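# Put the black pot upright inside the middle upper cabinet

## Task

Set the black pot standing upright on the floor of the middle upper cabinet, pushed in deep enough that the cabinet doors could close in front of it. Do not disturb anything else. If the pot topples or ends up tilted, the task counts as failed.

## Robot and tools

ROBOT. An omnidirectional base carries a column about 1.7 m tall. A carriage rides up and down it (lift_m) and holds two identical six-joint arms, left and right, each ending in a two-finger gripper. Each arm base sits roughly 0.57 m plus lift_m above the floor, and some carriage parts hang about 0.15 m under that. A hand reaches up to 0.78 m from its shoulder but only about 0.38 m below its arm base. The hand is about 0.16 m long and 0.1 m wide (0.14 m opened); its wrist camera sticks out 0.11 m on one side of the joint 6 axis. Fingertips taper to about 0.005 m thick and 0.02 m wide. Parked joints 1 to 6 are 0, 0.05, 0.05, 1.45, 0, 0, giving a footprint of about 0.85 m wide by 0.65 m long. Cameras: carriage_camera is fixed and faces forward, tilted about 20 degrees down; left_wrist_camera and right_wrist_camera look out beyond the fingertips. Images are 672x504 pixels.

FRAMES. Base frame, in metres: origin on the floor below the base centre, x ahead, y to the left, z upward. left_hand and right_hand report, in this frame, the point between the finger pads, plus quat_wxyz, the rotation from base axes to hand axes (hand z runs along the fingers, hand y is the opening direction; a hand pointing straight up with joints 1, 5, 6 at 0 reads 1, 0, 0, 0). base_odometry is in the base frame as it was when the scene began, counts only wheel rotation (slip looks like travel), and gives heading in rad, left positive, between -3.142 and 3.142. Hand readings can be off, usually too high, especially far out.

MOVE. One action per call, built from base, joints, speeds and min_time_s; cameras and blocking are not part of it. base is one object holding exactly one key, each a relative offset from where the base last reported itself: translate_m (forward positive, -2 to 2 m), strafe_m (leftward positive, -2 to 2 m) or rotate_rad (counter-clockwise positive, -6.3 to 6.3 rad). joints is a single object for both arms and the lift, keyed by joint name, each value an absolute target: lift_m 0 to 1 m (done within 0.004); for each arm, with left_ or right_ prefix: joint1_rad -2.617 to 3.054, yaw about vertical, 0 ahead, positive left (tolerance 0.02); joint2_rad 0 to 3.141, shoulder, 0 upper arm level pointing back, 1.57 vertical, 3.14 level pointing forward (0.105); joint3_rad 0 to 3.141, elbow, 0 folded, 3.14 straight (0.06); joint4_rad -1.57 to 1.57, wrist pitch, positive lifts the tips (0.04); joint5_rad -1.57 to 1.57, wrist yaw, positive swings the tips to the right (0.025); joint6_rad -2.094 to 2.094, roll about the finger axis, positive clockwise viewed from the forearm (0.02); gripper_m 0 to 0.093 m, gap between pads (0.004). speeds caps top speed for this action only: translate_m and strafe_m 0.02 to 0.5 m/s, rotate_rad 0.05 to 1.57 rad/s, lift_m 0.08 to 0.27 m/s (default 0.25); others default to their maximum. min_time_s, 0.1 to 8 s, is the shortest duration for the arm and gripper motions; a too-short value makes the arm rush and can overshoot by about 15 degrees, while 2 s or more keeps the hand path straighter. An action runs at most 15 s and is cut at 14 s (time_out). blocking true (default) returns when everything rests; false returns after about 0.5 s with motion continuing, and wait(0) then reports the "earlier move" line. Joints not named keep their previous motions and may keep pushing. cameras lists camera names or "all"; omitted means all for an empty move, none otherwise. Unknown keys make the call invalid; out-of-range values get it refused. A refusal or an uncommanded stop cancels the later move, wait and finished_scene calls of that reply.

OTHER TOOLS. wait takes seconds, 0 to 10, commands nothing and may end early once motions rest. stop brakes everything still moving; braked motions read "stopped" and may keep pressing. zoom_image takes camera and region [x0, y0, x1, y1] in pixels, top-left origin, no more than 504 by 504, on that camera's newest image. finished_scene takes the current scene number and is final; after closing the first scene, send nothing more in that reply.

RESULTS. The "move" line is "done" or the worst status. base_status and joint_status words: moving, done, off_target (resting short, maybe still pushing), stopped, contact_stop, time_out, not_followed (a safety check blocked arm targets, often arms too close; free them one arm at a time with joint 1 turned away), limit_stop_at_motor_heat. "pictures" gives image order. on_its_own lists uncommanded behaviour, where "held at" is a target. motor_effort is percent of maximum, peak in brackets; falling lift effort while lowering means a hand rests on something. Joint torques follow joint order and wrap at 28 N m for joints 1 to 3. A gripper clamped on a hard part can read up to 0.005 m below its width. MOTOR HOT appears at 75 °C; at 100 °C the arm goes limp for 30 to 60 s (OVER-TEMPERATURE FAULT). Park arms between tasks to cool.

AVOID. Tipping: high carriage, stretched or loaded arms, abrupt stops, pulling on fixed items, or driving away while gripping. Arms pressing or hitting each other, any part. Hard hits on furniture, drops, letting go of moving objects. Bases can stay wedged after contact; back off about 0.2 m. Arms have no contact stop and spring to target when freed. Slow drives can shove furniture. Keep elbows clear of the column when joint 2 is below 0.8. Loose objects may get nudged occasionally.

Each tool is called after "Call:" by a JSON object that holds its "api" and its "payload", one argument or row to a line.

## Session

Call:
{"api": "move", "payload": {

}}

Scene clock: 0.00 s.
Joint torques (N m): no reading
base_odometry: x=+0.000 y=+0.000 heading=+0.000
base_status: not commanded
joint_positions: lift_m=+0.300 left_joint1_rad=+0.011 left_joint2_rad=+0.066 left_joint3_rad=+0.024 left_joint4_rad=+1.484 left_joint5_rad=+0.006 left_joint6_rad=-0.041 left_gripper_m=+0.09396 right_joint1_rad=+0.001 right_joint2_rad=+0.046 right_joint3_rad=+0.056 right_joint4_rad=+1.494 right_joint5_rad=+0.030 right_joint6_rad=+0.014 right_gripper_m=+0.09396
joint_status: not commanded
motor_effort: lift_m=+23 drive_wheels=-3
left_hand: x=+0.2583 y=+0.3029 z=+1.3008 quat_wxyz=(+0.998, +0.001, +0.064, -0.015) (m; base frame)
right_hand: x=+0.2398 y=-0.3087 z=+1.3097 quat_wxyz=(+0.999, +0.015, +0.033, +0.007) (m; base frame)
pictures: carriage_camera, left_wrist_camera, right_wrist_camera

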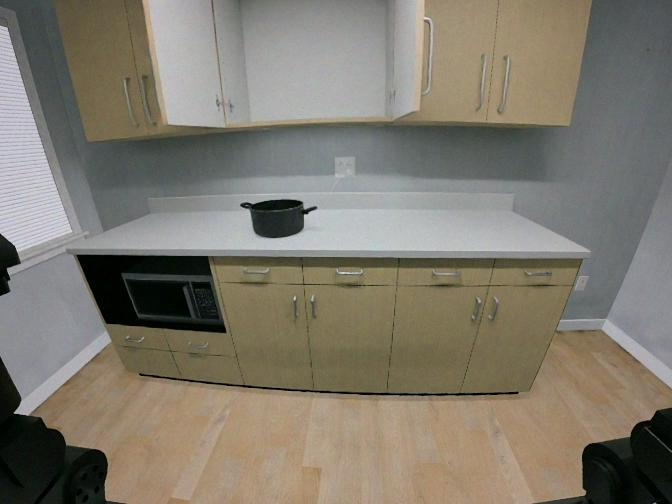

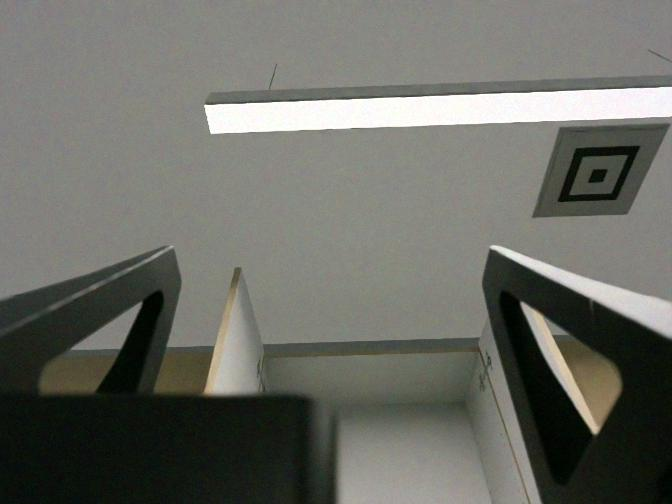

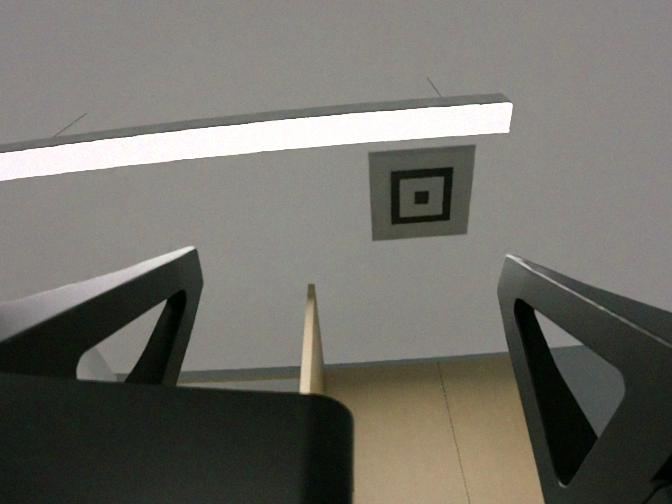

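Call:
{"api": "move", "payload": {
  "joints": {"left_joint1_rad":0,"left_joint2_rad":1.57,"left_joint3_rad":1.57,"left_joint4_rad":0,"left_joint5_rad":0,"left_joint6_rad":0,"right_joint1_rad":0,"right_joint2_rad":1.57,"right_joint3_rad":1.57,"right_joint4_rad":0,"right_joint5_rad":0,"right_joint6_rad":0},
  "min_time_s": 3,
  "cameras": ["all"]
}}

Call:
{"api": "move", "payload": {
  "joints": {"left_joint6_rad":1.57,"right_joint6_rad":-1.57,"left_joint4_rad":0.8,"right_joint4_rad":0.8},
  "cameras": ["all"]
}}

Call:
{"api": "move", "payload": {
  "joints": {"left_joint2_rad":2.0,"left_joint3_rad":2.4,"left_joint4_rad":-0.4,"right_joint2_rad":1.0,"right_joint3_rad":1.2,"right_joint4_rad":-0.2}
}}

Scene clock: 10.43 s.
Joint torques (N m): left_arm=[-0.84 -8.43 9.74 2.41 -0.01 0.16] | right_arm=[-0.17 -7.72 9.35 1.99 -0.19 -0.16]
move: done
base_odometry: x=+0.000 y=+0.000 heading=+0.000
base_status: not commanded
joint_positions: lift_m=+0.300 left_joint1_rad=+0.008 left_joint2_rad=+1.566 left_joint3_rad=+1.538 left_joint4_rad=+0.002 left_joint5_rad=+0.006 left_joint6_rad=-0.011 left_gripper_m=+0.09396 right_joint1_rad=+0.001 right_joint2_rad=+1.566 right_joint3_rad=+1.535 right_joint4_rad=+0.004 right_joint5_rad=+0.015 right_joint6_rad=+0.013 right_gripper_m=+0.09396
joint_status: all done
motor_effort: lift_m=+23(23) drive_wheels=-2(4)
left_hand: x=+0.7359 y=+0.3068 z=+1.2986 quat_wxyz=(+0.698, -0.005, +0.716, -0.003) (m; base frame)
right_hand: x=+0.7360 y=-0.3057 z=+1.2972 quat_wxyz=(+0.697, +0.010, +0.717, -0.001) (m; base frame)
pictures: carriage_camera, left_wrist_camera, right_wrist_camera

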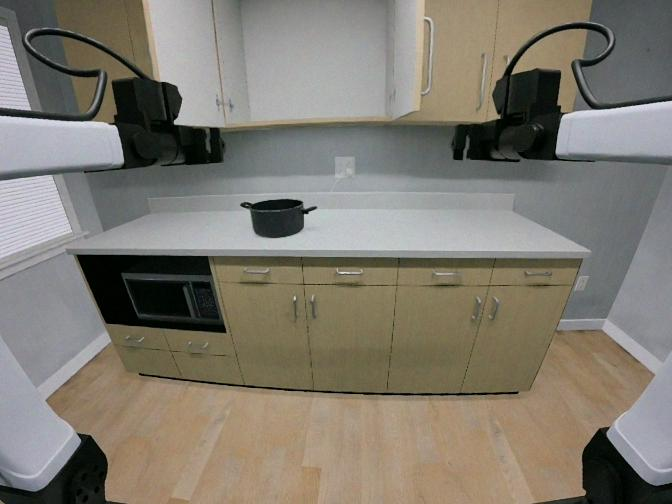

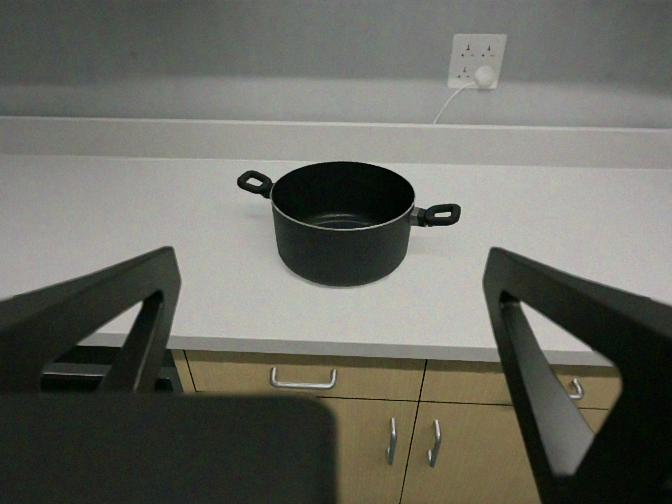

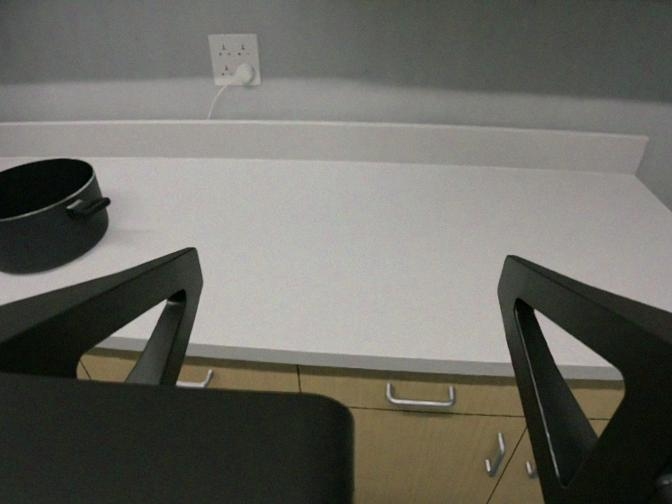

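Scene clock: 12.00 s.
Joint torques (N m): left_arm=[-0.88 -7.66 8.57 1.82 -0.09 0.11] | right_arm=[-0.13 -6.98 8.32 1.4 -0.12 -0.08]
move: done
base_odometry: x=+0.000 y=+0.000 heading=+0.000
base_status: not commanded
joint_positions: lift_m=+0.300 left_joint1_rad=+0.008 left_joint2_rad=+1.566 left_joint3_rad=+1.543 left_joint4_rad=+0.774 left_joint5_rad=+0.006 left_joint6_rad=+1.558 left_gripper_m=+0.09399 right_joint1_rad=+0.001 right_joint2_rad=+1.566 right_joint3_rad=+1.541 right_joint4_rad=+0.783 right_joint5_rad=+0.014 right_joint6_rad=-1.556 right_gripper_m=+0.09398
joint_status: all done
motor_effort: lift_m=+23(23) drive_wheels=-3(3)
left_hand: x=+0.6691 y=+0.3063 z=+1.4753 quat_wxyz=(+0.651, +0.281, +0.283, +0.646) (m; base frame)
right_hand: x=+0.6681 y=-0.3055 z=+1.4757 quat_wxyz=(+0.653, -0.273, +0.286, -0.646) (m; base frame)
pictures: carriage_camera, left_wrist_camera, right_wrist_camera

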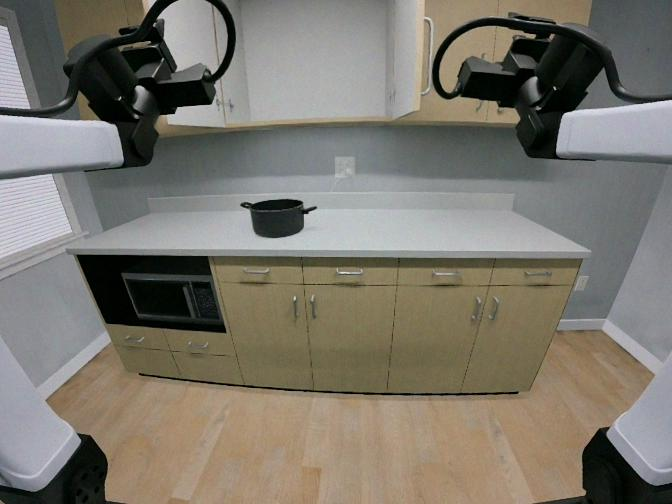

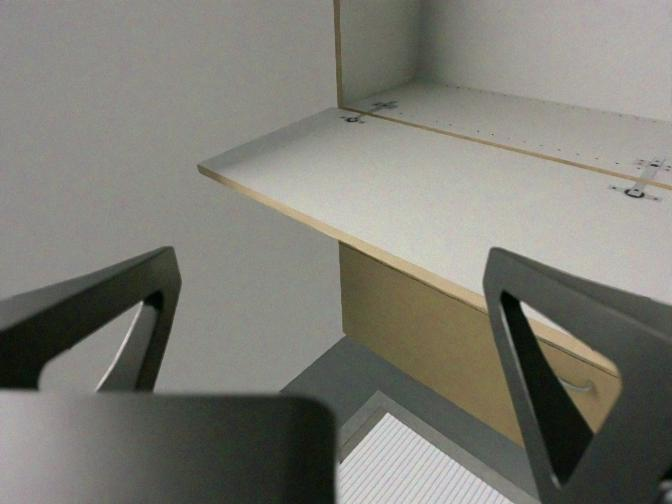

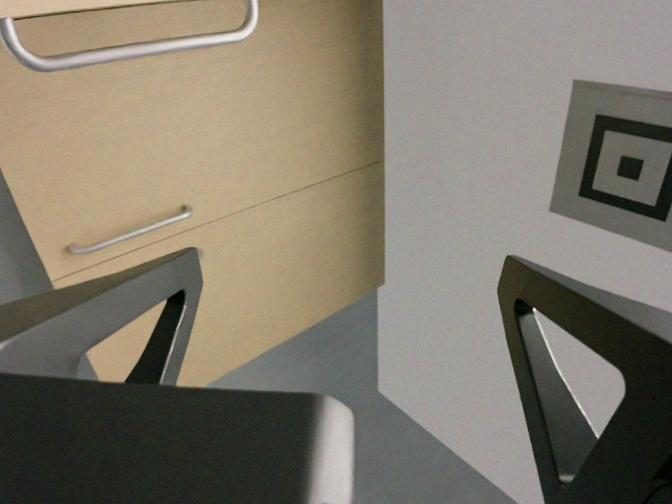

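Scene clock: 13.67 s.
Joint torques (N m): left_arm=[-0.88 -11.97 8.47 2.43 -0.01 0.08] | right_arm=[-0.21 -3.14 5.85 2 -0.18 -0.05]
move: done
base_odometry: x=+0.000 y=+0.000 heading=+0.000
base_status: not commanded
joint_positions: lift_m=+0.300 left_joint1_rad=+0.008 left_joint2_rad=+1.999 left_joint3_rad=+2.372 left_joint4_rad=-0.398 left_joint5_rad=+0.006 left_joint6_rad=+1.560 left_gripper_m=+0.09399 right_joint1_rad=+0.001 right_joint2_rad=+1.011 right_joint3_rad=+1.206 right_joint4_rad=-0.197 right_joint5_rad=+0.013 right_joint6_rad=-1.558 right_gripper_m=+0.09398
joint_status: all done
motor_effort: lift_m=+23(23) drive_wheels=-2(3)
left_hand: x=+0.8065 y=+0.3074 z=+1.3668 quat_wxyz=(+0.496, +0.503, +0.510, +0.492) (m; base frame)
right_hand: x=+0.5792 y=-0.3055 z=+1.3173 quat_wxyz=(+0.500, -0.494, +0.507, -0.499) (m; base frame)
pictures: none

Call:
{"api": "move", "payload": {
  "joints": {"left_joint1_rad":0,"left_joint2_rad":1.57,"left_joint3_rad":1.57,"left_joint4_rad":0,"left_joint5_rad":0,"left_joint6_rad":0,"right_joint1_rad":0,"right_joint2_rad":1.57,"right_joint3_rad":1.57,"right_joint4_rad":0,"right_joint5_rad":0,"right_joint6_rad":0,"lift_m":0.45},
  "min_time_s": 2,
  "cameras": ["all"]
}}

Call:
{"api": "move", "payload": {
  "joints": {"left_joint4_rad":-0.3,"right_joint4_rad":-0.3},
  "cameras": ["left_wrist_camera","right_wrist_camera"]
}}

Call:
{"api": "move", "payload": {
  "joints": {"left_joint4_rad":0,"right_joint4_rad":0,"left_joint5_rad":0.6,"right_joint5_rad":-0.6},
  "cameras": ["left_wrist_camera","right_wrist_camera"]
}}

Scene clock: 20.17 s.
Joint torques (N m): left_arm=[-0.68 -13.27 6.43 2.78 -0.01 -0.11] | right_arm=[-0.14 -7.62 9.31 2.25 -0.16 0.14]
move: done
base_odometry: x=+0.000 y=+0.000 heading=+0.000
base_status: not commanded
joint_positions: lift_m=+0.450 left_joint1_rad=+0.006 left_joint2_rad=+1.609 left_joint3_rad=+1.574 left_joint4_rad=-0.032 left_joint5_rad=+0.006 left_joint6_rad=+0.012 left_gripper_m=+0.09400 right_joint1_rad=+0.001 right_joint2_rad=+1.566 right_joint3_rad=+1.535 right_joint4_rad=-0.020 right_joint5_rad=+0.013 right_joint6_rad=-0.014 right_gripper_m=+0.09398
joint_status: all done
motor_effort: lift_m=+23(28) drive_wheels=-2(3)
left_hand: x=+0.7472 y=+0.3055 z=+1.4361 quat_wxyz=(+0.683, +0.004, +0.730, +0.004) (m; base frame)
right_hand: x=+0.7358 y=-0.3053 z=+1.4412 quat_wxyz=(+0.689, -0.001, +0.725, -0.009) (m; base frame)
pictures: carriage_camera, left_wrist_camera, right_wrist_camera

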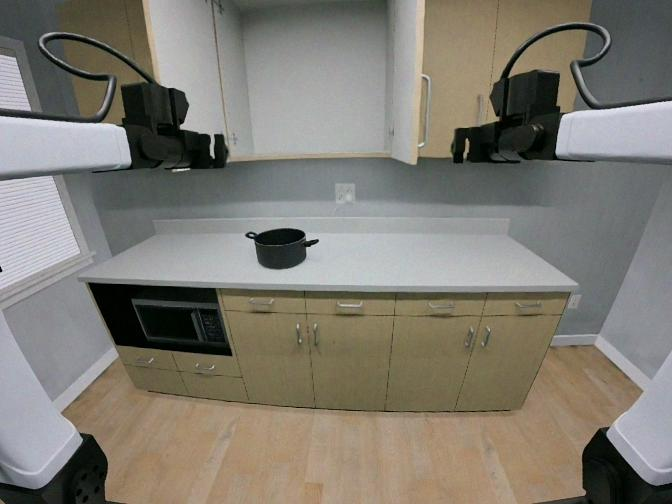

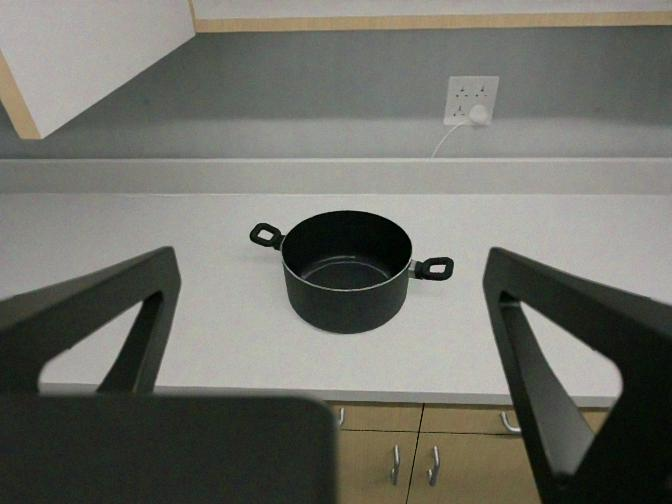

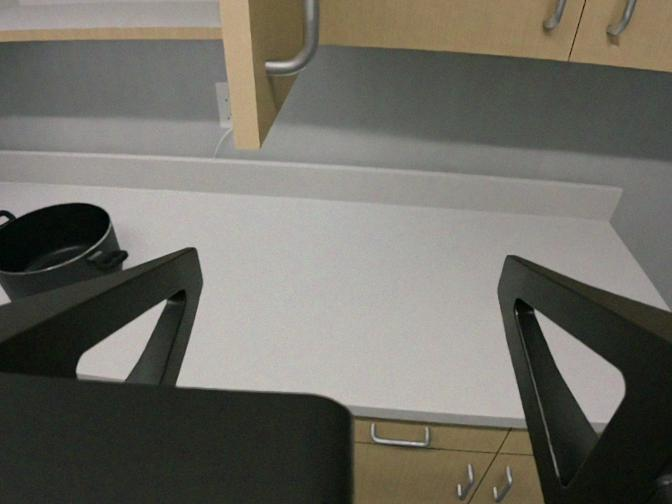

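Scene clock: 21.23 s.
Joint torques (N m): left_arm=[-0.65 -12.7 6.48 2.43 -0.02 -0.09] | right_arm=[-0.16 -7.64 9.11 1.97 -0.14 0.14]
move: done
base_odometry: x=+0.000 y=+0.000 heading=+0.000
base_status: not commanded
joint_positions: lift_m=+0.450 left_joint1_rad=+0.006 left_joint2_rad=+1.604 left_joint3_rad=+1.574 left_joint4_rad=-0.298 left_joint5_rad=+0.006 left_joint6_rad=+0.011 left_gripper_m=+0.09400 right_joint1_rad=+0.001 right_joint2_rad=+1.566 right_joint3_rad=+1.538 right_joint4_rad=-0.297 right_joint5_rad=+0.013 right_joint6_rad=-0.013 right_gripper_m=+0.09398
joint_status: all done
motor_effort: lift_m=+23(23) drive_wheels=-1(3)
left_hand: x=+0.7328 y=+0.3055 z=+1.3742 quat_wxyz=(+0.582, +0.004, +0.813, +0.003) (m; base frame)
right_hand: x=+0.7230 y=-0.3053 z=+1.3754 quat_wxyz=(+0.583, -0.002, +0.812, -0.009) (m; base frame)
pictures: left_wrist_camera, right_wrist_camera

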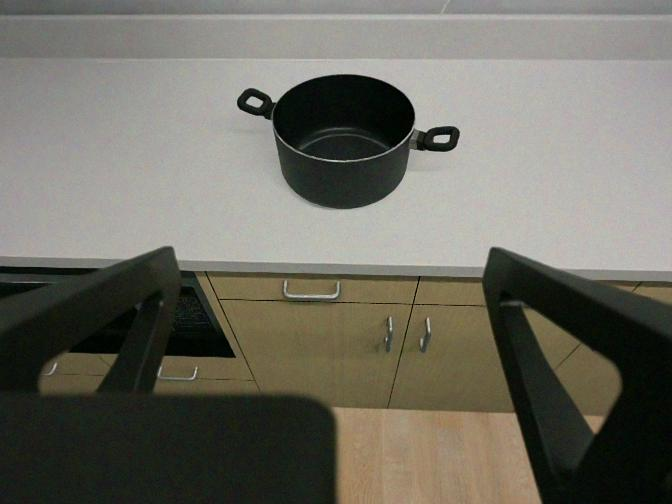

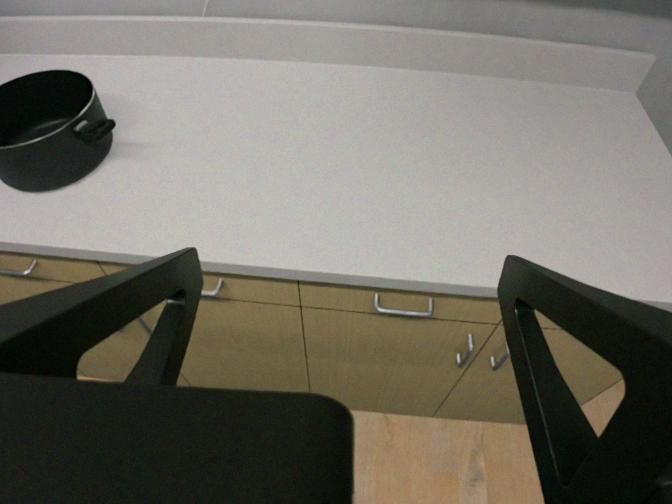

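Scene clock: 22.43 s.
Joint torques (N m): left_arm=[-0.43 -12.56 6.41 2.63 0.17 -0.1] | right_arm=[-0.14 -7.58 9.09 2.12 -0.25 0.13]
move: done
base_odometry: x=+0.000 y=+0.000 heading=+0.000
base_status: not commanded
joint_positions: lift_m=+0.450 left_joint1_rad=+0.004 left_joint2_rad=+1.604 left_joint3_rad=+1.574 left_joint4_rad=-0.030 left_joint5_rad=+0.585 left_joint6_rad=+0.011 left_gripper_m=+0.09400 right_joint1_rad=+0.001 right_joint2_rad=+1.566 right_joint3_rad=+1.538 right_joint4_rad=-0.019 right_joint5_rad=-0.584 right_joint6_rad=-0.013 right_gripper_m=+0.09399
joint_status: all done
motor_effort: lift_m=+23(23) drive_wheels=-3(3)
left_hand: x=+0.7170 y=+0.2092 z=+1.4408 quat_wxyz=(+0.658, +0.200, +0.696, -0.205) (m; base frame)
right_hand: x=+0.7068 y=-0.2071 z=+1.4442 quat_wxyz=(+0.662, -0.203, +0.692, +0.204) (m; base frame)
pictures: left_wrist_camera, right_wrist_camera

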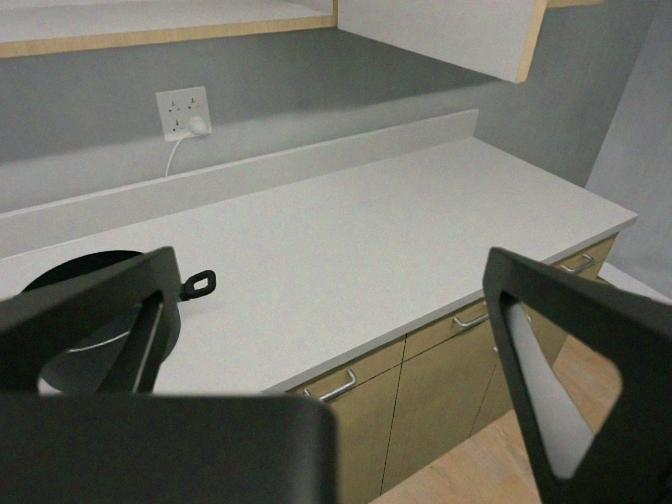

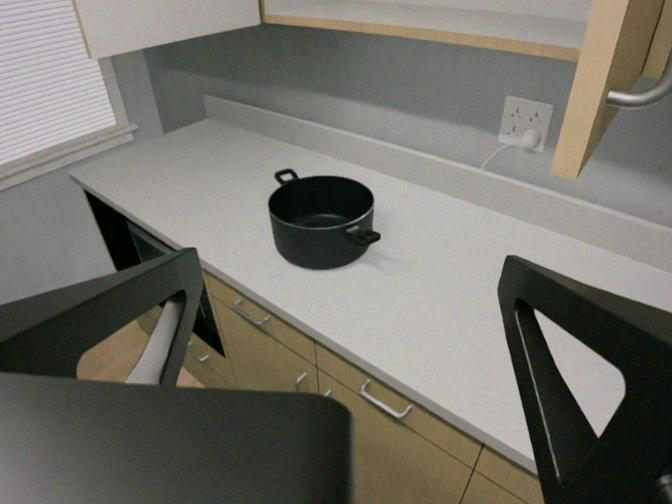

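Call:
{"api": "move", "payload": {
  "joints": {"left_joint5_rad":0,"right_joint5_rad":0},
  "cameras": ["all"]
}}

Call:
{"api": "zoom_image", "payload": {
  "camera": "carriage_camera",
  "region": [220, 200, 346, 300]
}}

Call:
{"api": "zoom_image", "payload": {
  "camera": "left_wrist_camera",
  "region": [230, 190, 480, 390]
}}

Call:
{"api": "zoom_image", "payload": {
  "camera": "carriage_camera",
  "region": [200, 120, 452, 320]
}}

Scene clock: 29.20 s.
Joint torques (N m): left_arm=[-0.49 -12.68 6.46 2.78 -0.09 -0.08] | right_arm=[-0.14 -7.72 9.2 2.23 0.15 0.13]
move: done
base_odometry: x=+0.000 y=+0.000 heading=+0.000
base_status: not commanded
joint_positions: lift_m=+0.450 left_joint1_rad=+0.004 left_joint2_rad=+1.604 left_joint3_rad=+1.574 left_joint4_rad=-0.029 left_joint5_rad=+0.014 left_joint6_rad=+0.010 left_gripper_m=+0.09401 right_joint1_rad=+0.000 right_joint2_rad=+1.566 right_joint3_rad=+1.538 right_joint4_rad=-0.018 right_joint5_rad=-0.017 right_joint6_rad=-0.013 right_gripper_m=+0.09400
joint_status: all done
motor_effort: lift_m=+23(23) drive_wheels=-2(4)
left_hand: x=+0.7456 y=+0.3030 z=+1.4394 quat_wxyz=(+0.686, +0.007, +0.728, +0.000) (m; base frame)
right_hand: x=+0.7357 y=-0.3005 z=+1.4432 quat_wxyz=(+0.691, -0.010, +0.723, +0.002) (m; base frame)
pictures: carriage_camera, left_wrist_camera, right_wrist_camera

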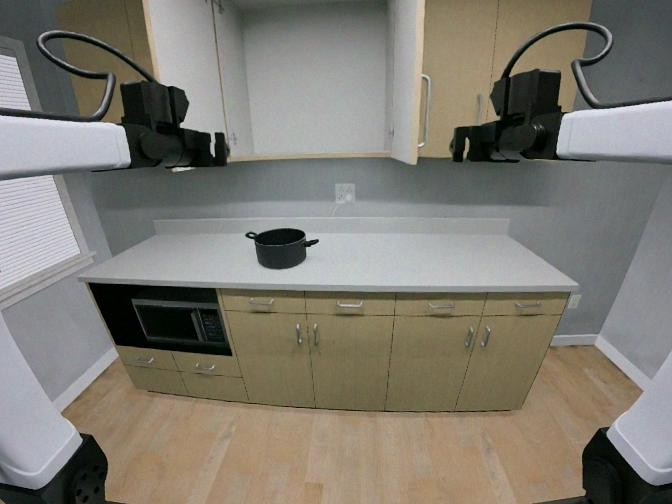

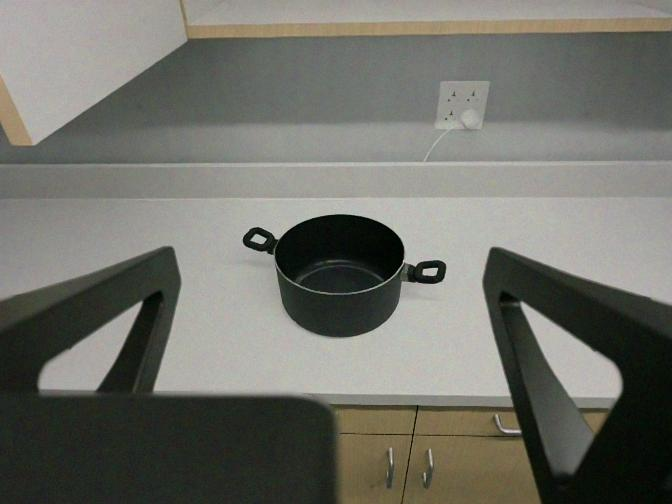

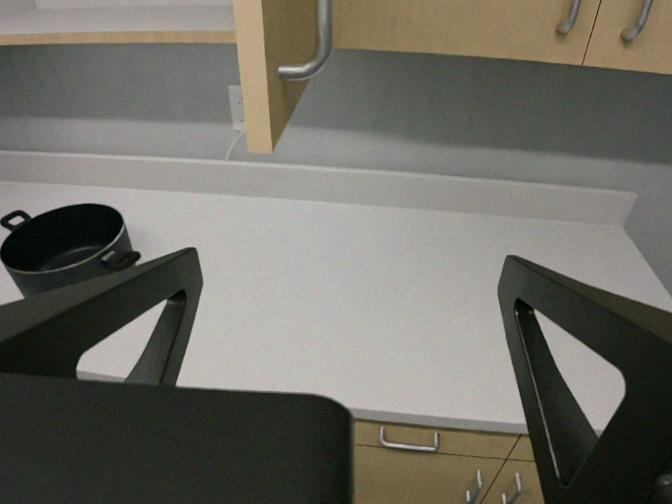

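Scaled by 4.000 from the camera's 672x504 image, which has a finer 960x720 frame.

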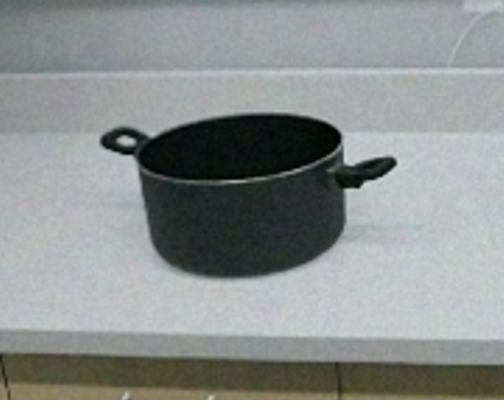

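Scaled by 2.016 from the camera's 672x504 image, which has a finer 960x720 frame.

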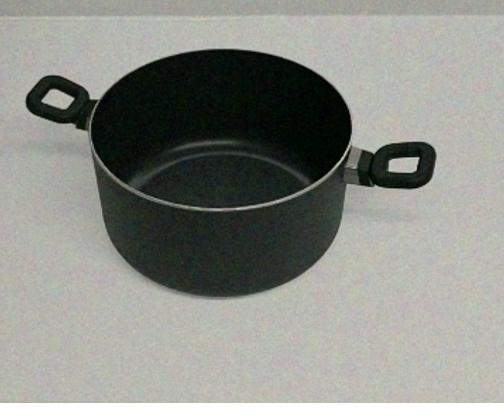

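Scaled by 2.000 from the camera's 672x504 image, which has a finer 960x720 frame.

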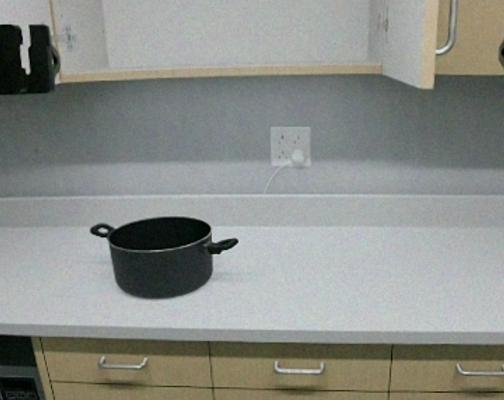

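Call:
{"api": "move", "payload": {
  "joints": {"lift_m":0.6},
  "cameras": ["all"]
}}

Call:
{"api": "zoom_image", "payload": {
  "camera": "left_wrist_camera",
  "region": [210, 200, 462, 440]
}}

Call:
{"api": "zoom_image", "payload": {
  "camera": "carriage_camera",
  "region": [200, 150, 452, 350]
}}

Call:
{"api": "move", "payload": {
  "joints": {"lift_m":0.3},
  "cameras": ["all"]
}}

Call:
{"api": "zoom_image", "payload": {
  "camera": "left_wrist_camera",
  "region": [210, 120, 462, 360]
}}

Call:
{"api": "zoom_image", "payload": {
  "camera": "carriage_camera",
  "region": [200, 100, 452, 300]
}}

Call:
{"api": "move", "payload": {
  "base": {"translate_m":0.3},
  "cameras": ["all"]
}}

Call:
{"api": "zoom_image", "payload": {
  "camera": "left_wrist_camera",
  "region": [210, 120, 462, 360]
}}

Call:
{"api": "zoom_image", "payload": {
  "camera": "carriage_camera",
  "region": [200, 100, 452, 300]
}}

Scene clock: 32.17 s.
Joint torques (N m): left_arm=[-0.44 -11.4 7.21 2.58 -0.07 -0.1] | right_arm=[-0.14 -8.62 8.32 2.06 0.16 0.12]
move: done
base_odometry: x=+0.000 y=+0.000 heading=+0.000
base_status: not commanded
joint_positions: lift_m=+0.600 left_joint1_rad=+0.004 left_joint2_rad=+1.592 left_joint3_rad=+1.565 left_joint4_rad=-0.014 left_joint5_rad=+0.011 left_joint6_rad=+0.010 left_gripper_m=+0.09401 right_joint1_rad=+0.000 right_joint2_rad=+1.575 right_joint3_rad=+1.547 right_joint4_rad=-0.004 right_joint5_rad=-0.014 right_joint6_rad=-0.013 right_gripper_m=+0.09400
joint_status: all done
motor_effort: lift_m=+23(28) drive_wheels=-2(3)
left_hand: x=+0.7428 y=+0.3035 z=+1.5946 quat_wxyz=(+0.692, +0.006, +0.721, +0.001) (m; base frame)
right_hand: x=+0.7381 y=-0.3010 z=+1.5972 quat_wxyz=(+0.696, -0.009, +0.718, +0.001) (m; base frame)
pictures: carriage_camera, left_wrist_camera, right_wrist_camera

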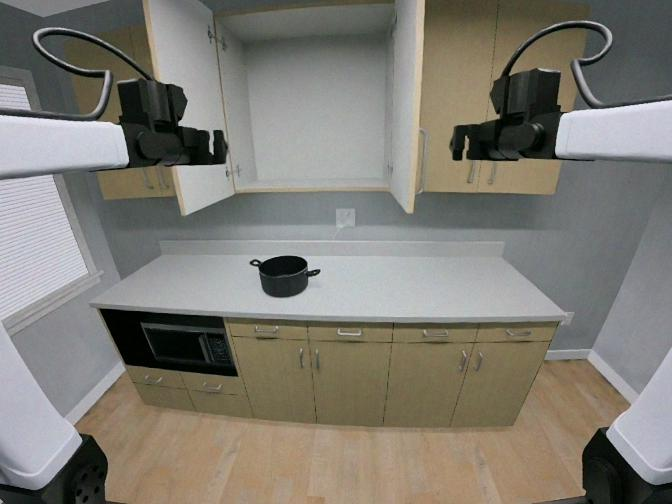

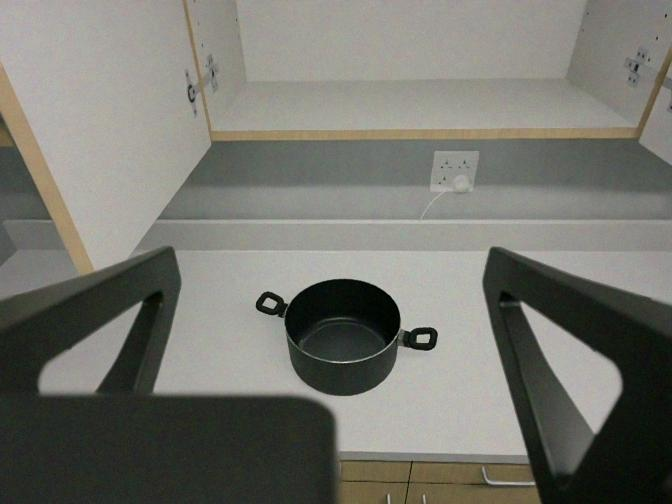

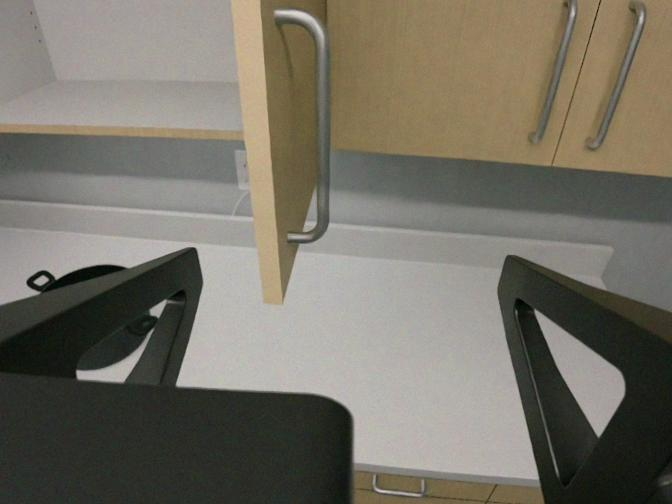

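Scaled by 2.000 from the camera's 672x504 image, which has a finer 960x720 frame.

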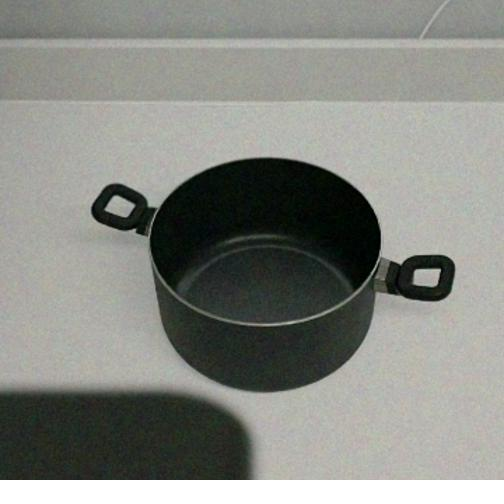

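Scaled by 2.000 from the camera's 672x504 image, which has a finer 960x720 frame.

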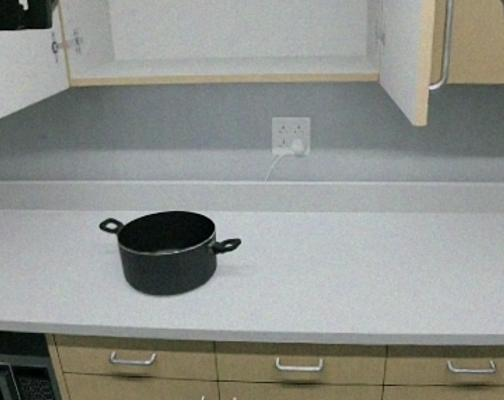

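Scene clock: 33.90 s.
Joint torques (N m): left_arm=[-0.46 -11.18 7.28 2.63 -0.06 -0.1] | right_arm=[-0.17 -8.76 8.44 2.16 0.16 0.11]
move: done
base_odometry: x=+0.000 y=+0.000 heading=+0.000
base_status: not commanded
joint_positions: lift_m=+0.300 left_joint1_rad=+0.004 left_joint2_rad=+1.591 left_joint3_rad=+1.565 left_joint4_rad=-0.018 left_joint5_rad=+0.011 left_joint6_rad=+0.010 left_gripper_m=+0.09401 right_joint1_rad=+0.000 right_joint2_rad=+1.575 right_joint3_rad=+1.547 right_joint4_rad=-0.014 right_joint5_rad=-0.013 right_joint6_rad=-0.012 right_gripper_m=+0.09400
joint_status: all done
motor_effort: lift_m=+21(22) drive_wheels=-2(3)
left_hand: x=+0.7422 y=+0.3036 z=+1.2946 quat_wxyz=(+0.691, +0.006, +0.722, +0.001) (m; base frame)
right_hand: x=+0.7381 y=-0.3011 z=+1.2949 quat_wxyz=(+0.692, -0.009, +0.721, +0.001) (m; base frame)
pictures: carriage_camera, left_wrist_camera, right_wrist_camera

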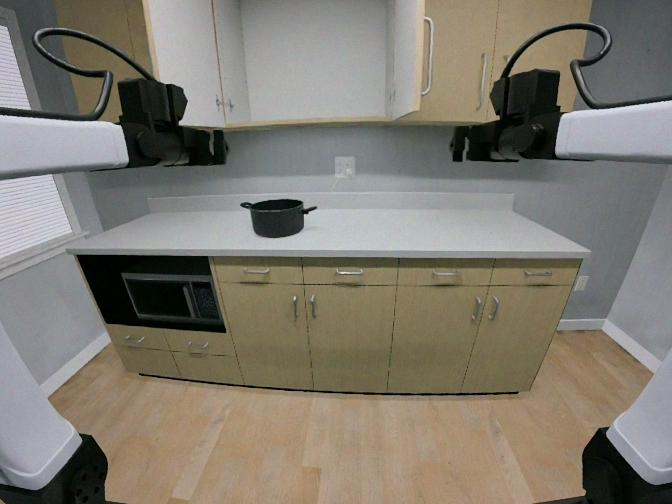

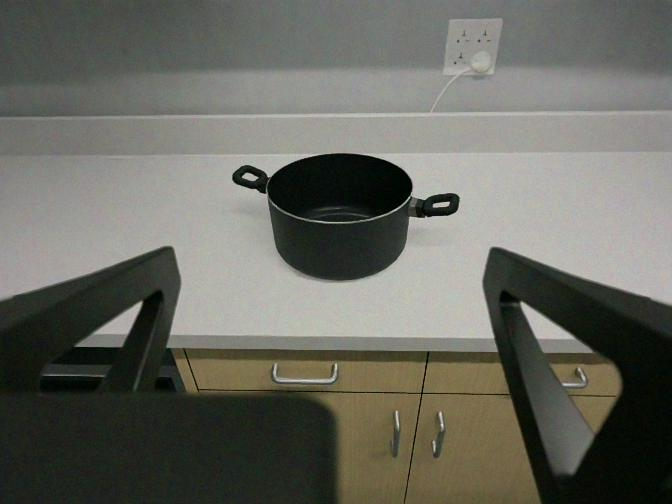

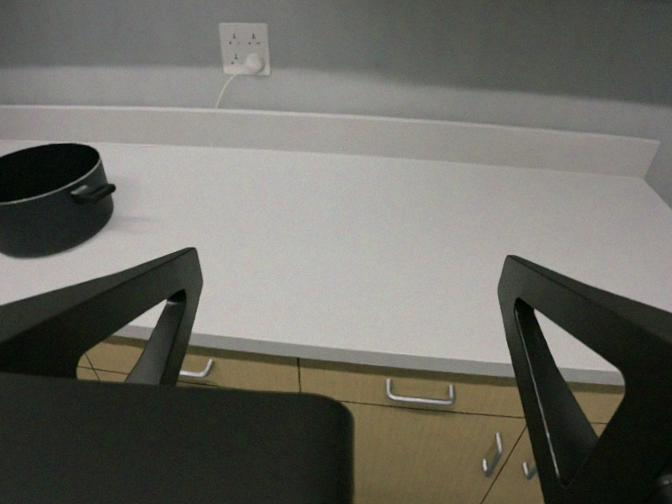

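Scaled by 2.000 from the camera's 672x504 image, which has a finer 960x720 frame.

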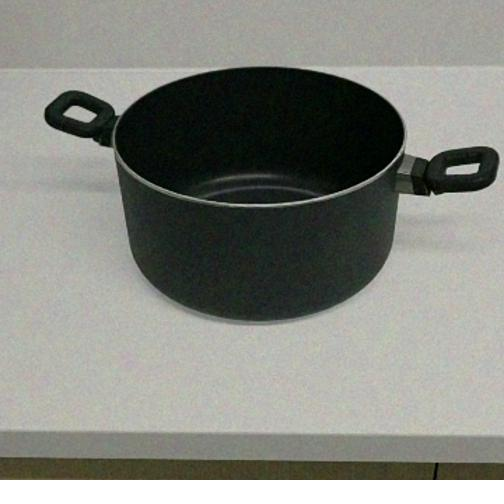

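Scaled by 2.000 from the camera's 672x504 image, which has a finer 960x720 frame.

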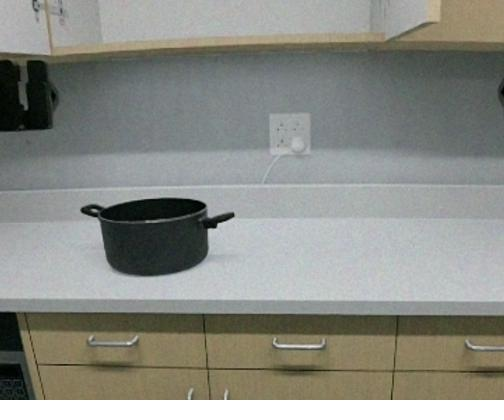

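Scene clock: 36.37 s.
Joint torques (N m): left_arm=[-0.42 -11.25 7.25 2.64 -0.06 -0.09] | right_arm=[-0.13 -8.79 8.38 2.15 0.14 0.12]
move: done
base_odometry: x=+0.300 y=+0.000 heading=-0.001
base_status: done
joint_positions: lift_m=+0.300 left_joint1_rad=+0.004 left_joint2_rad=+1.591 left_joint3_rad=+1.565 left_joint4_rad=-0.018 left_joint5_rad=+0.011 left_joint6_rad=+0.010 left_gripper_m=+0.09401 right_joint1_rad=+0.000 right_joint2_rad=+1.575 right_joint3_rad=+1.547 right_joint4_rad=-0.012 right_joint5_rad=-0.013 right_joint6_rad=-0.012 right_gripper_m=+0.09400
joint_status: not commanded
motor_effort: lift_m=+21(21) drive_wheels=-7(11)
left_hand: x=+0.7422 y=+0.3036 z=+1.2947 quat_wxyz=(+0.692, +0.006, +0.722, +0.001) (m; base frame)
right_hand: x=+0.7383 y=-0.3011 z=+1.2952 quat_wxyz=(+0.693, -0.009, +0.721, +0.001) (m; base frame)
pictures: carriage_camera, left_wrist_camera, right_wrist_camera

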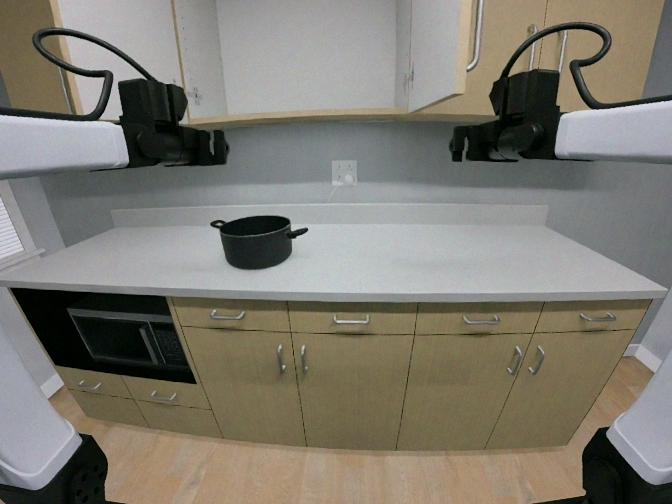

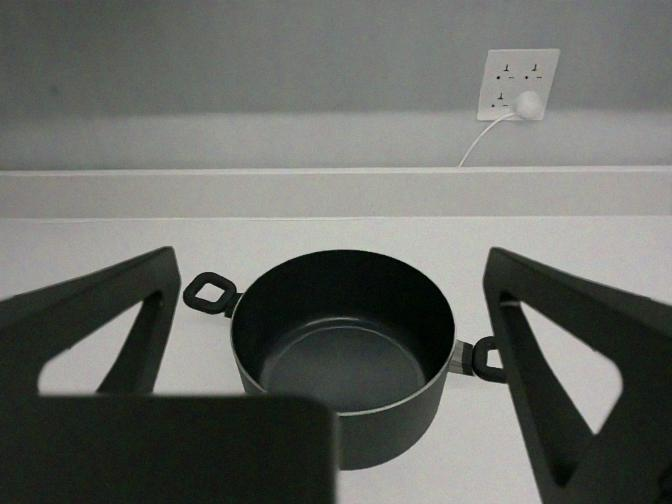

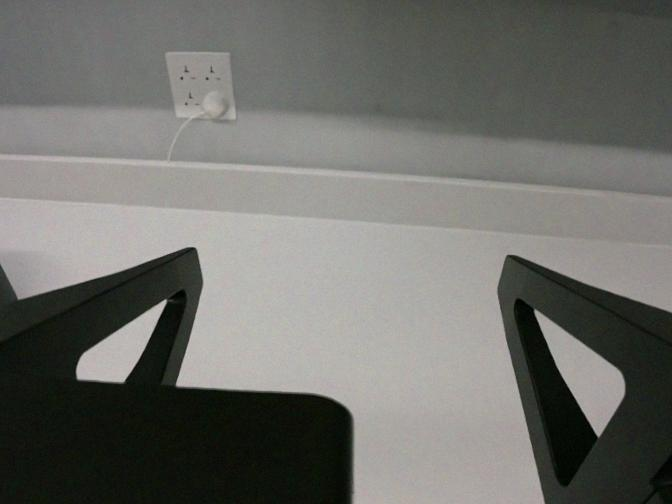

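Scaled by 2.000 from the camera's 672x504 image, which has a finer 960x720 frame.

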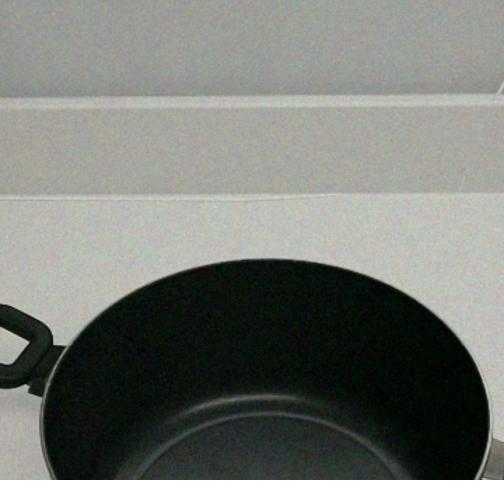

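Scaled by 2.000 from the camera's 672x504 image, which has a finer 960x720 frame.

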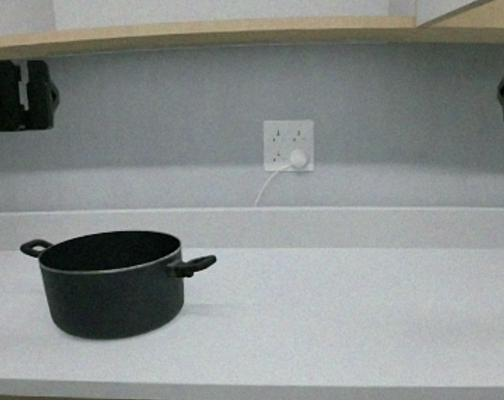

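Call:
{"api": "move", "payload": {
  "base": {"translate_m":-0.12}
}}

Call:
{"api": "move", "payload": {
  "base": {"strafe_m":0.301},
  "joints": {"left_joint1_rad":-0.290,"left_joint2_rad":2.4955,"left_joint3_rad":1.8087,"left_joint4_rad":0.687,"left_joint5_rad":-0.290,"left_joint6_rad":-1.57,"right_joint1_rad":0.354,"right_joint2_rad":2.1905,"right_joint3_rad":1.238,"right_joint4_rad":0.953,"right_joint5_rad":0.354,"right_joint6_rad":1.57},
  "min_time_s": 3,
  "cameras": ["all"]
}}

Scene clock: 53.30 s.
Joint torques (N m): left_arm=[-0.47 -11.23 7.2 2.63 -0.06 -0.1] | right_arm=[-0.16 -8.76 8.47 2.15 0.16 0.13]
move: done
base_odometry: x=+0.180 y=+0.000 heading=+0.000
base_status: done
joint_positions: lift_m=+0.300 left_joint1_rad=+0.004 left_joint2_rad=+1.591 left_joint3_rad=+1.565 left_joint4_rad=-0.017 left_joint5_rad=+0.011 left_joint6_rad=+0.010 left_gripper_m=+0.09401 right_joint1_rad=+0.000 right_joint2_rad=+1.575 right_joint3_rad=+1.547 right_joint4_rad=-0.010 right_joint5_rad=-0.013 right_joint6_rad=-0.012 right_gripper_m=+0.09400
joint_status: not commanded
motor_effort: lift_m=+21(21) drive_wheels=-7(12)
left_hand: x=+0.7423 y=+0.3036 z=+1.2948 quat_wxyz=(+0.692, +0.006, +0.722, +0.001) (m; base frame)
right_hand: x=+0.7383 y=-0.3011 z=+1.2956 quat_wxyz=(+0.694, -0.009, +0.720, +0.001) (m; base frame)
pictures: none

Scene clock: 56.63 s.
Joint torques (N m): left_arm=[-0.69 -16.27 9.1 2.72 -0.1 -0.03] | right_arm=[0.31 -12.15 4.96 2.17 0.19 0.05]
move: done
base_odometry: x=+0.180 y=+0.301 heading=+0.000
base_status: done
joint_positions: lift_m=+0.300 left_joint1_rad=-0.284 left_joint2_rad=+2.490 left_joint3_rad=+1.779 left_joint4_rad=+0.656 left_joint5_rad=-0.277 left_joint6_rad=-1.558 left_gripper_m=+0.09401 right_joint1_rad=+0.349 right_joint2_rad=+2.185 right_joint3_rad=+1.246 right_joint4_rad=+0.933 right_joint5_rad=+0.338 right_joint6_rad=+1.556 right_gripper_m=+0.09400
joint_status: all done
motor_effort: lift_m=+21(21) drive_wheels=-4(11)
left_hand: x=+0.9039 y=+0.1541 z=+1.0198 quat_wxyz=(+0.492, -0.504, +0.522, -0.481) (m; base frame)
right_hand: x=+0.8095 y=-0.1515 z=+1.0398 quat_wxyz=(+0.500, +0.494, +0.508, +0.497) (m; base frame)
pictures: carriage_camera, left_wrist_camera, right_wrist_camera

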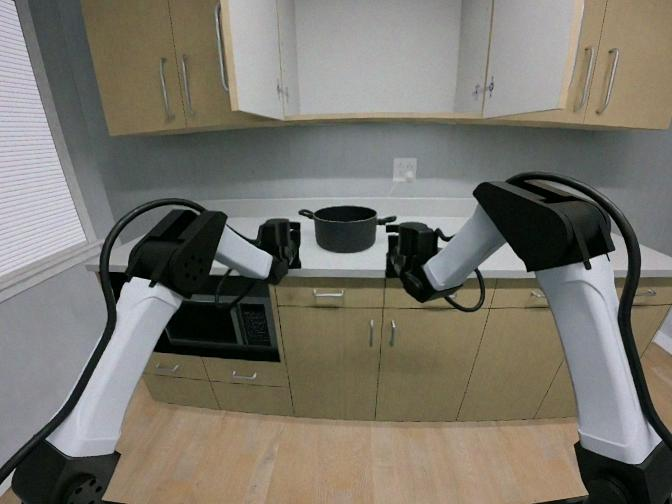

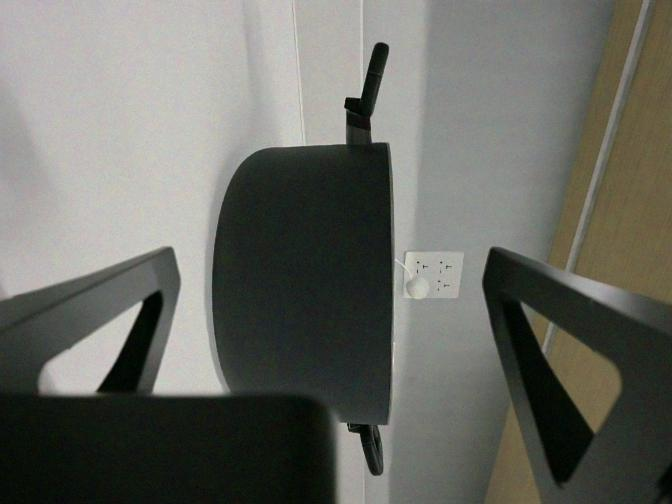

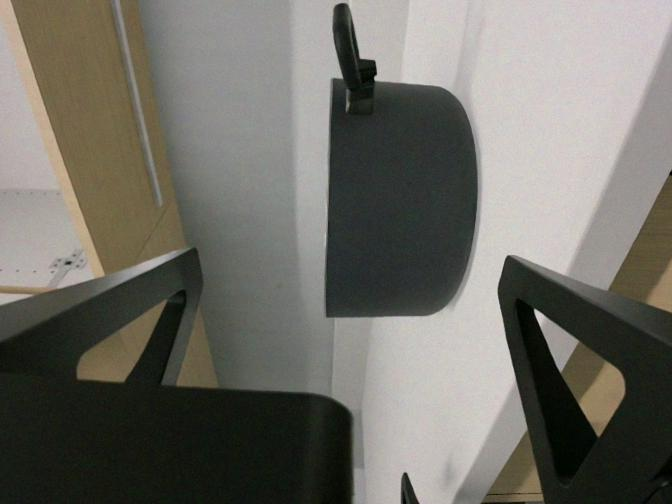

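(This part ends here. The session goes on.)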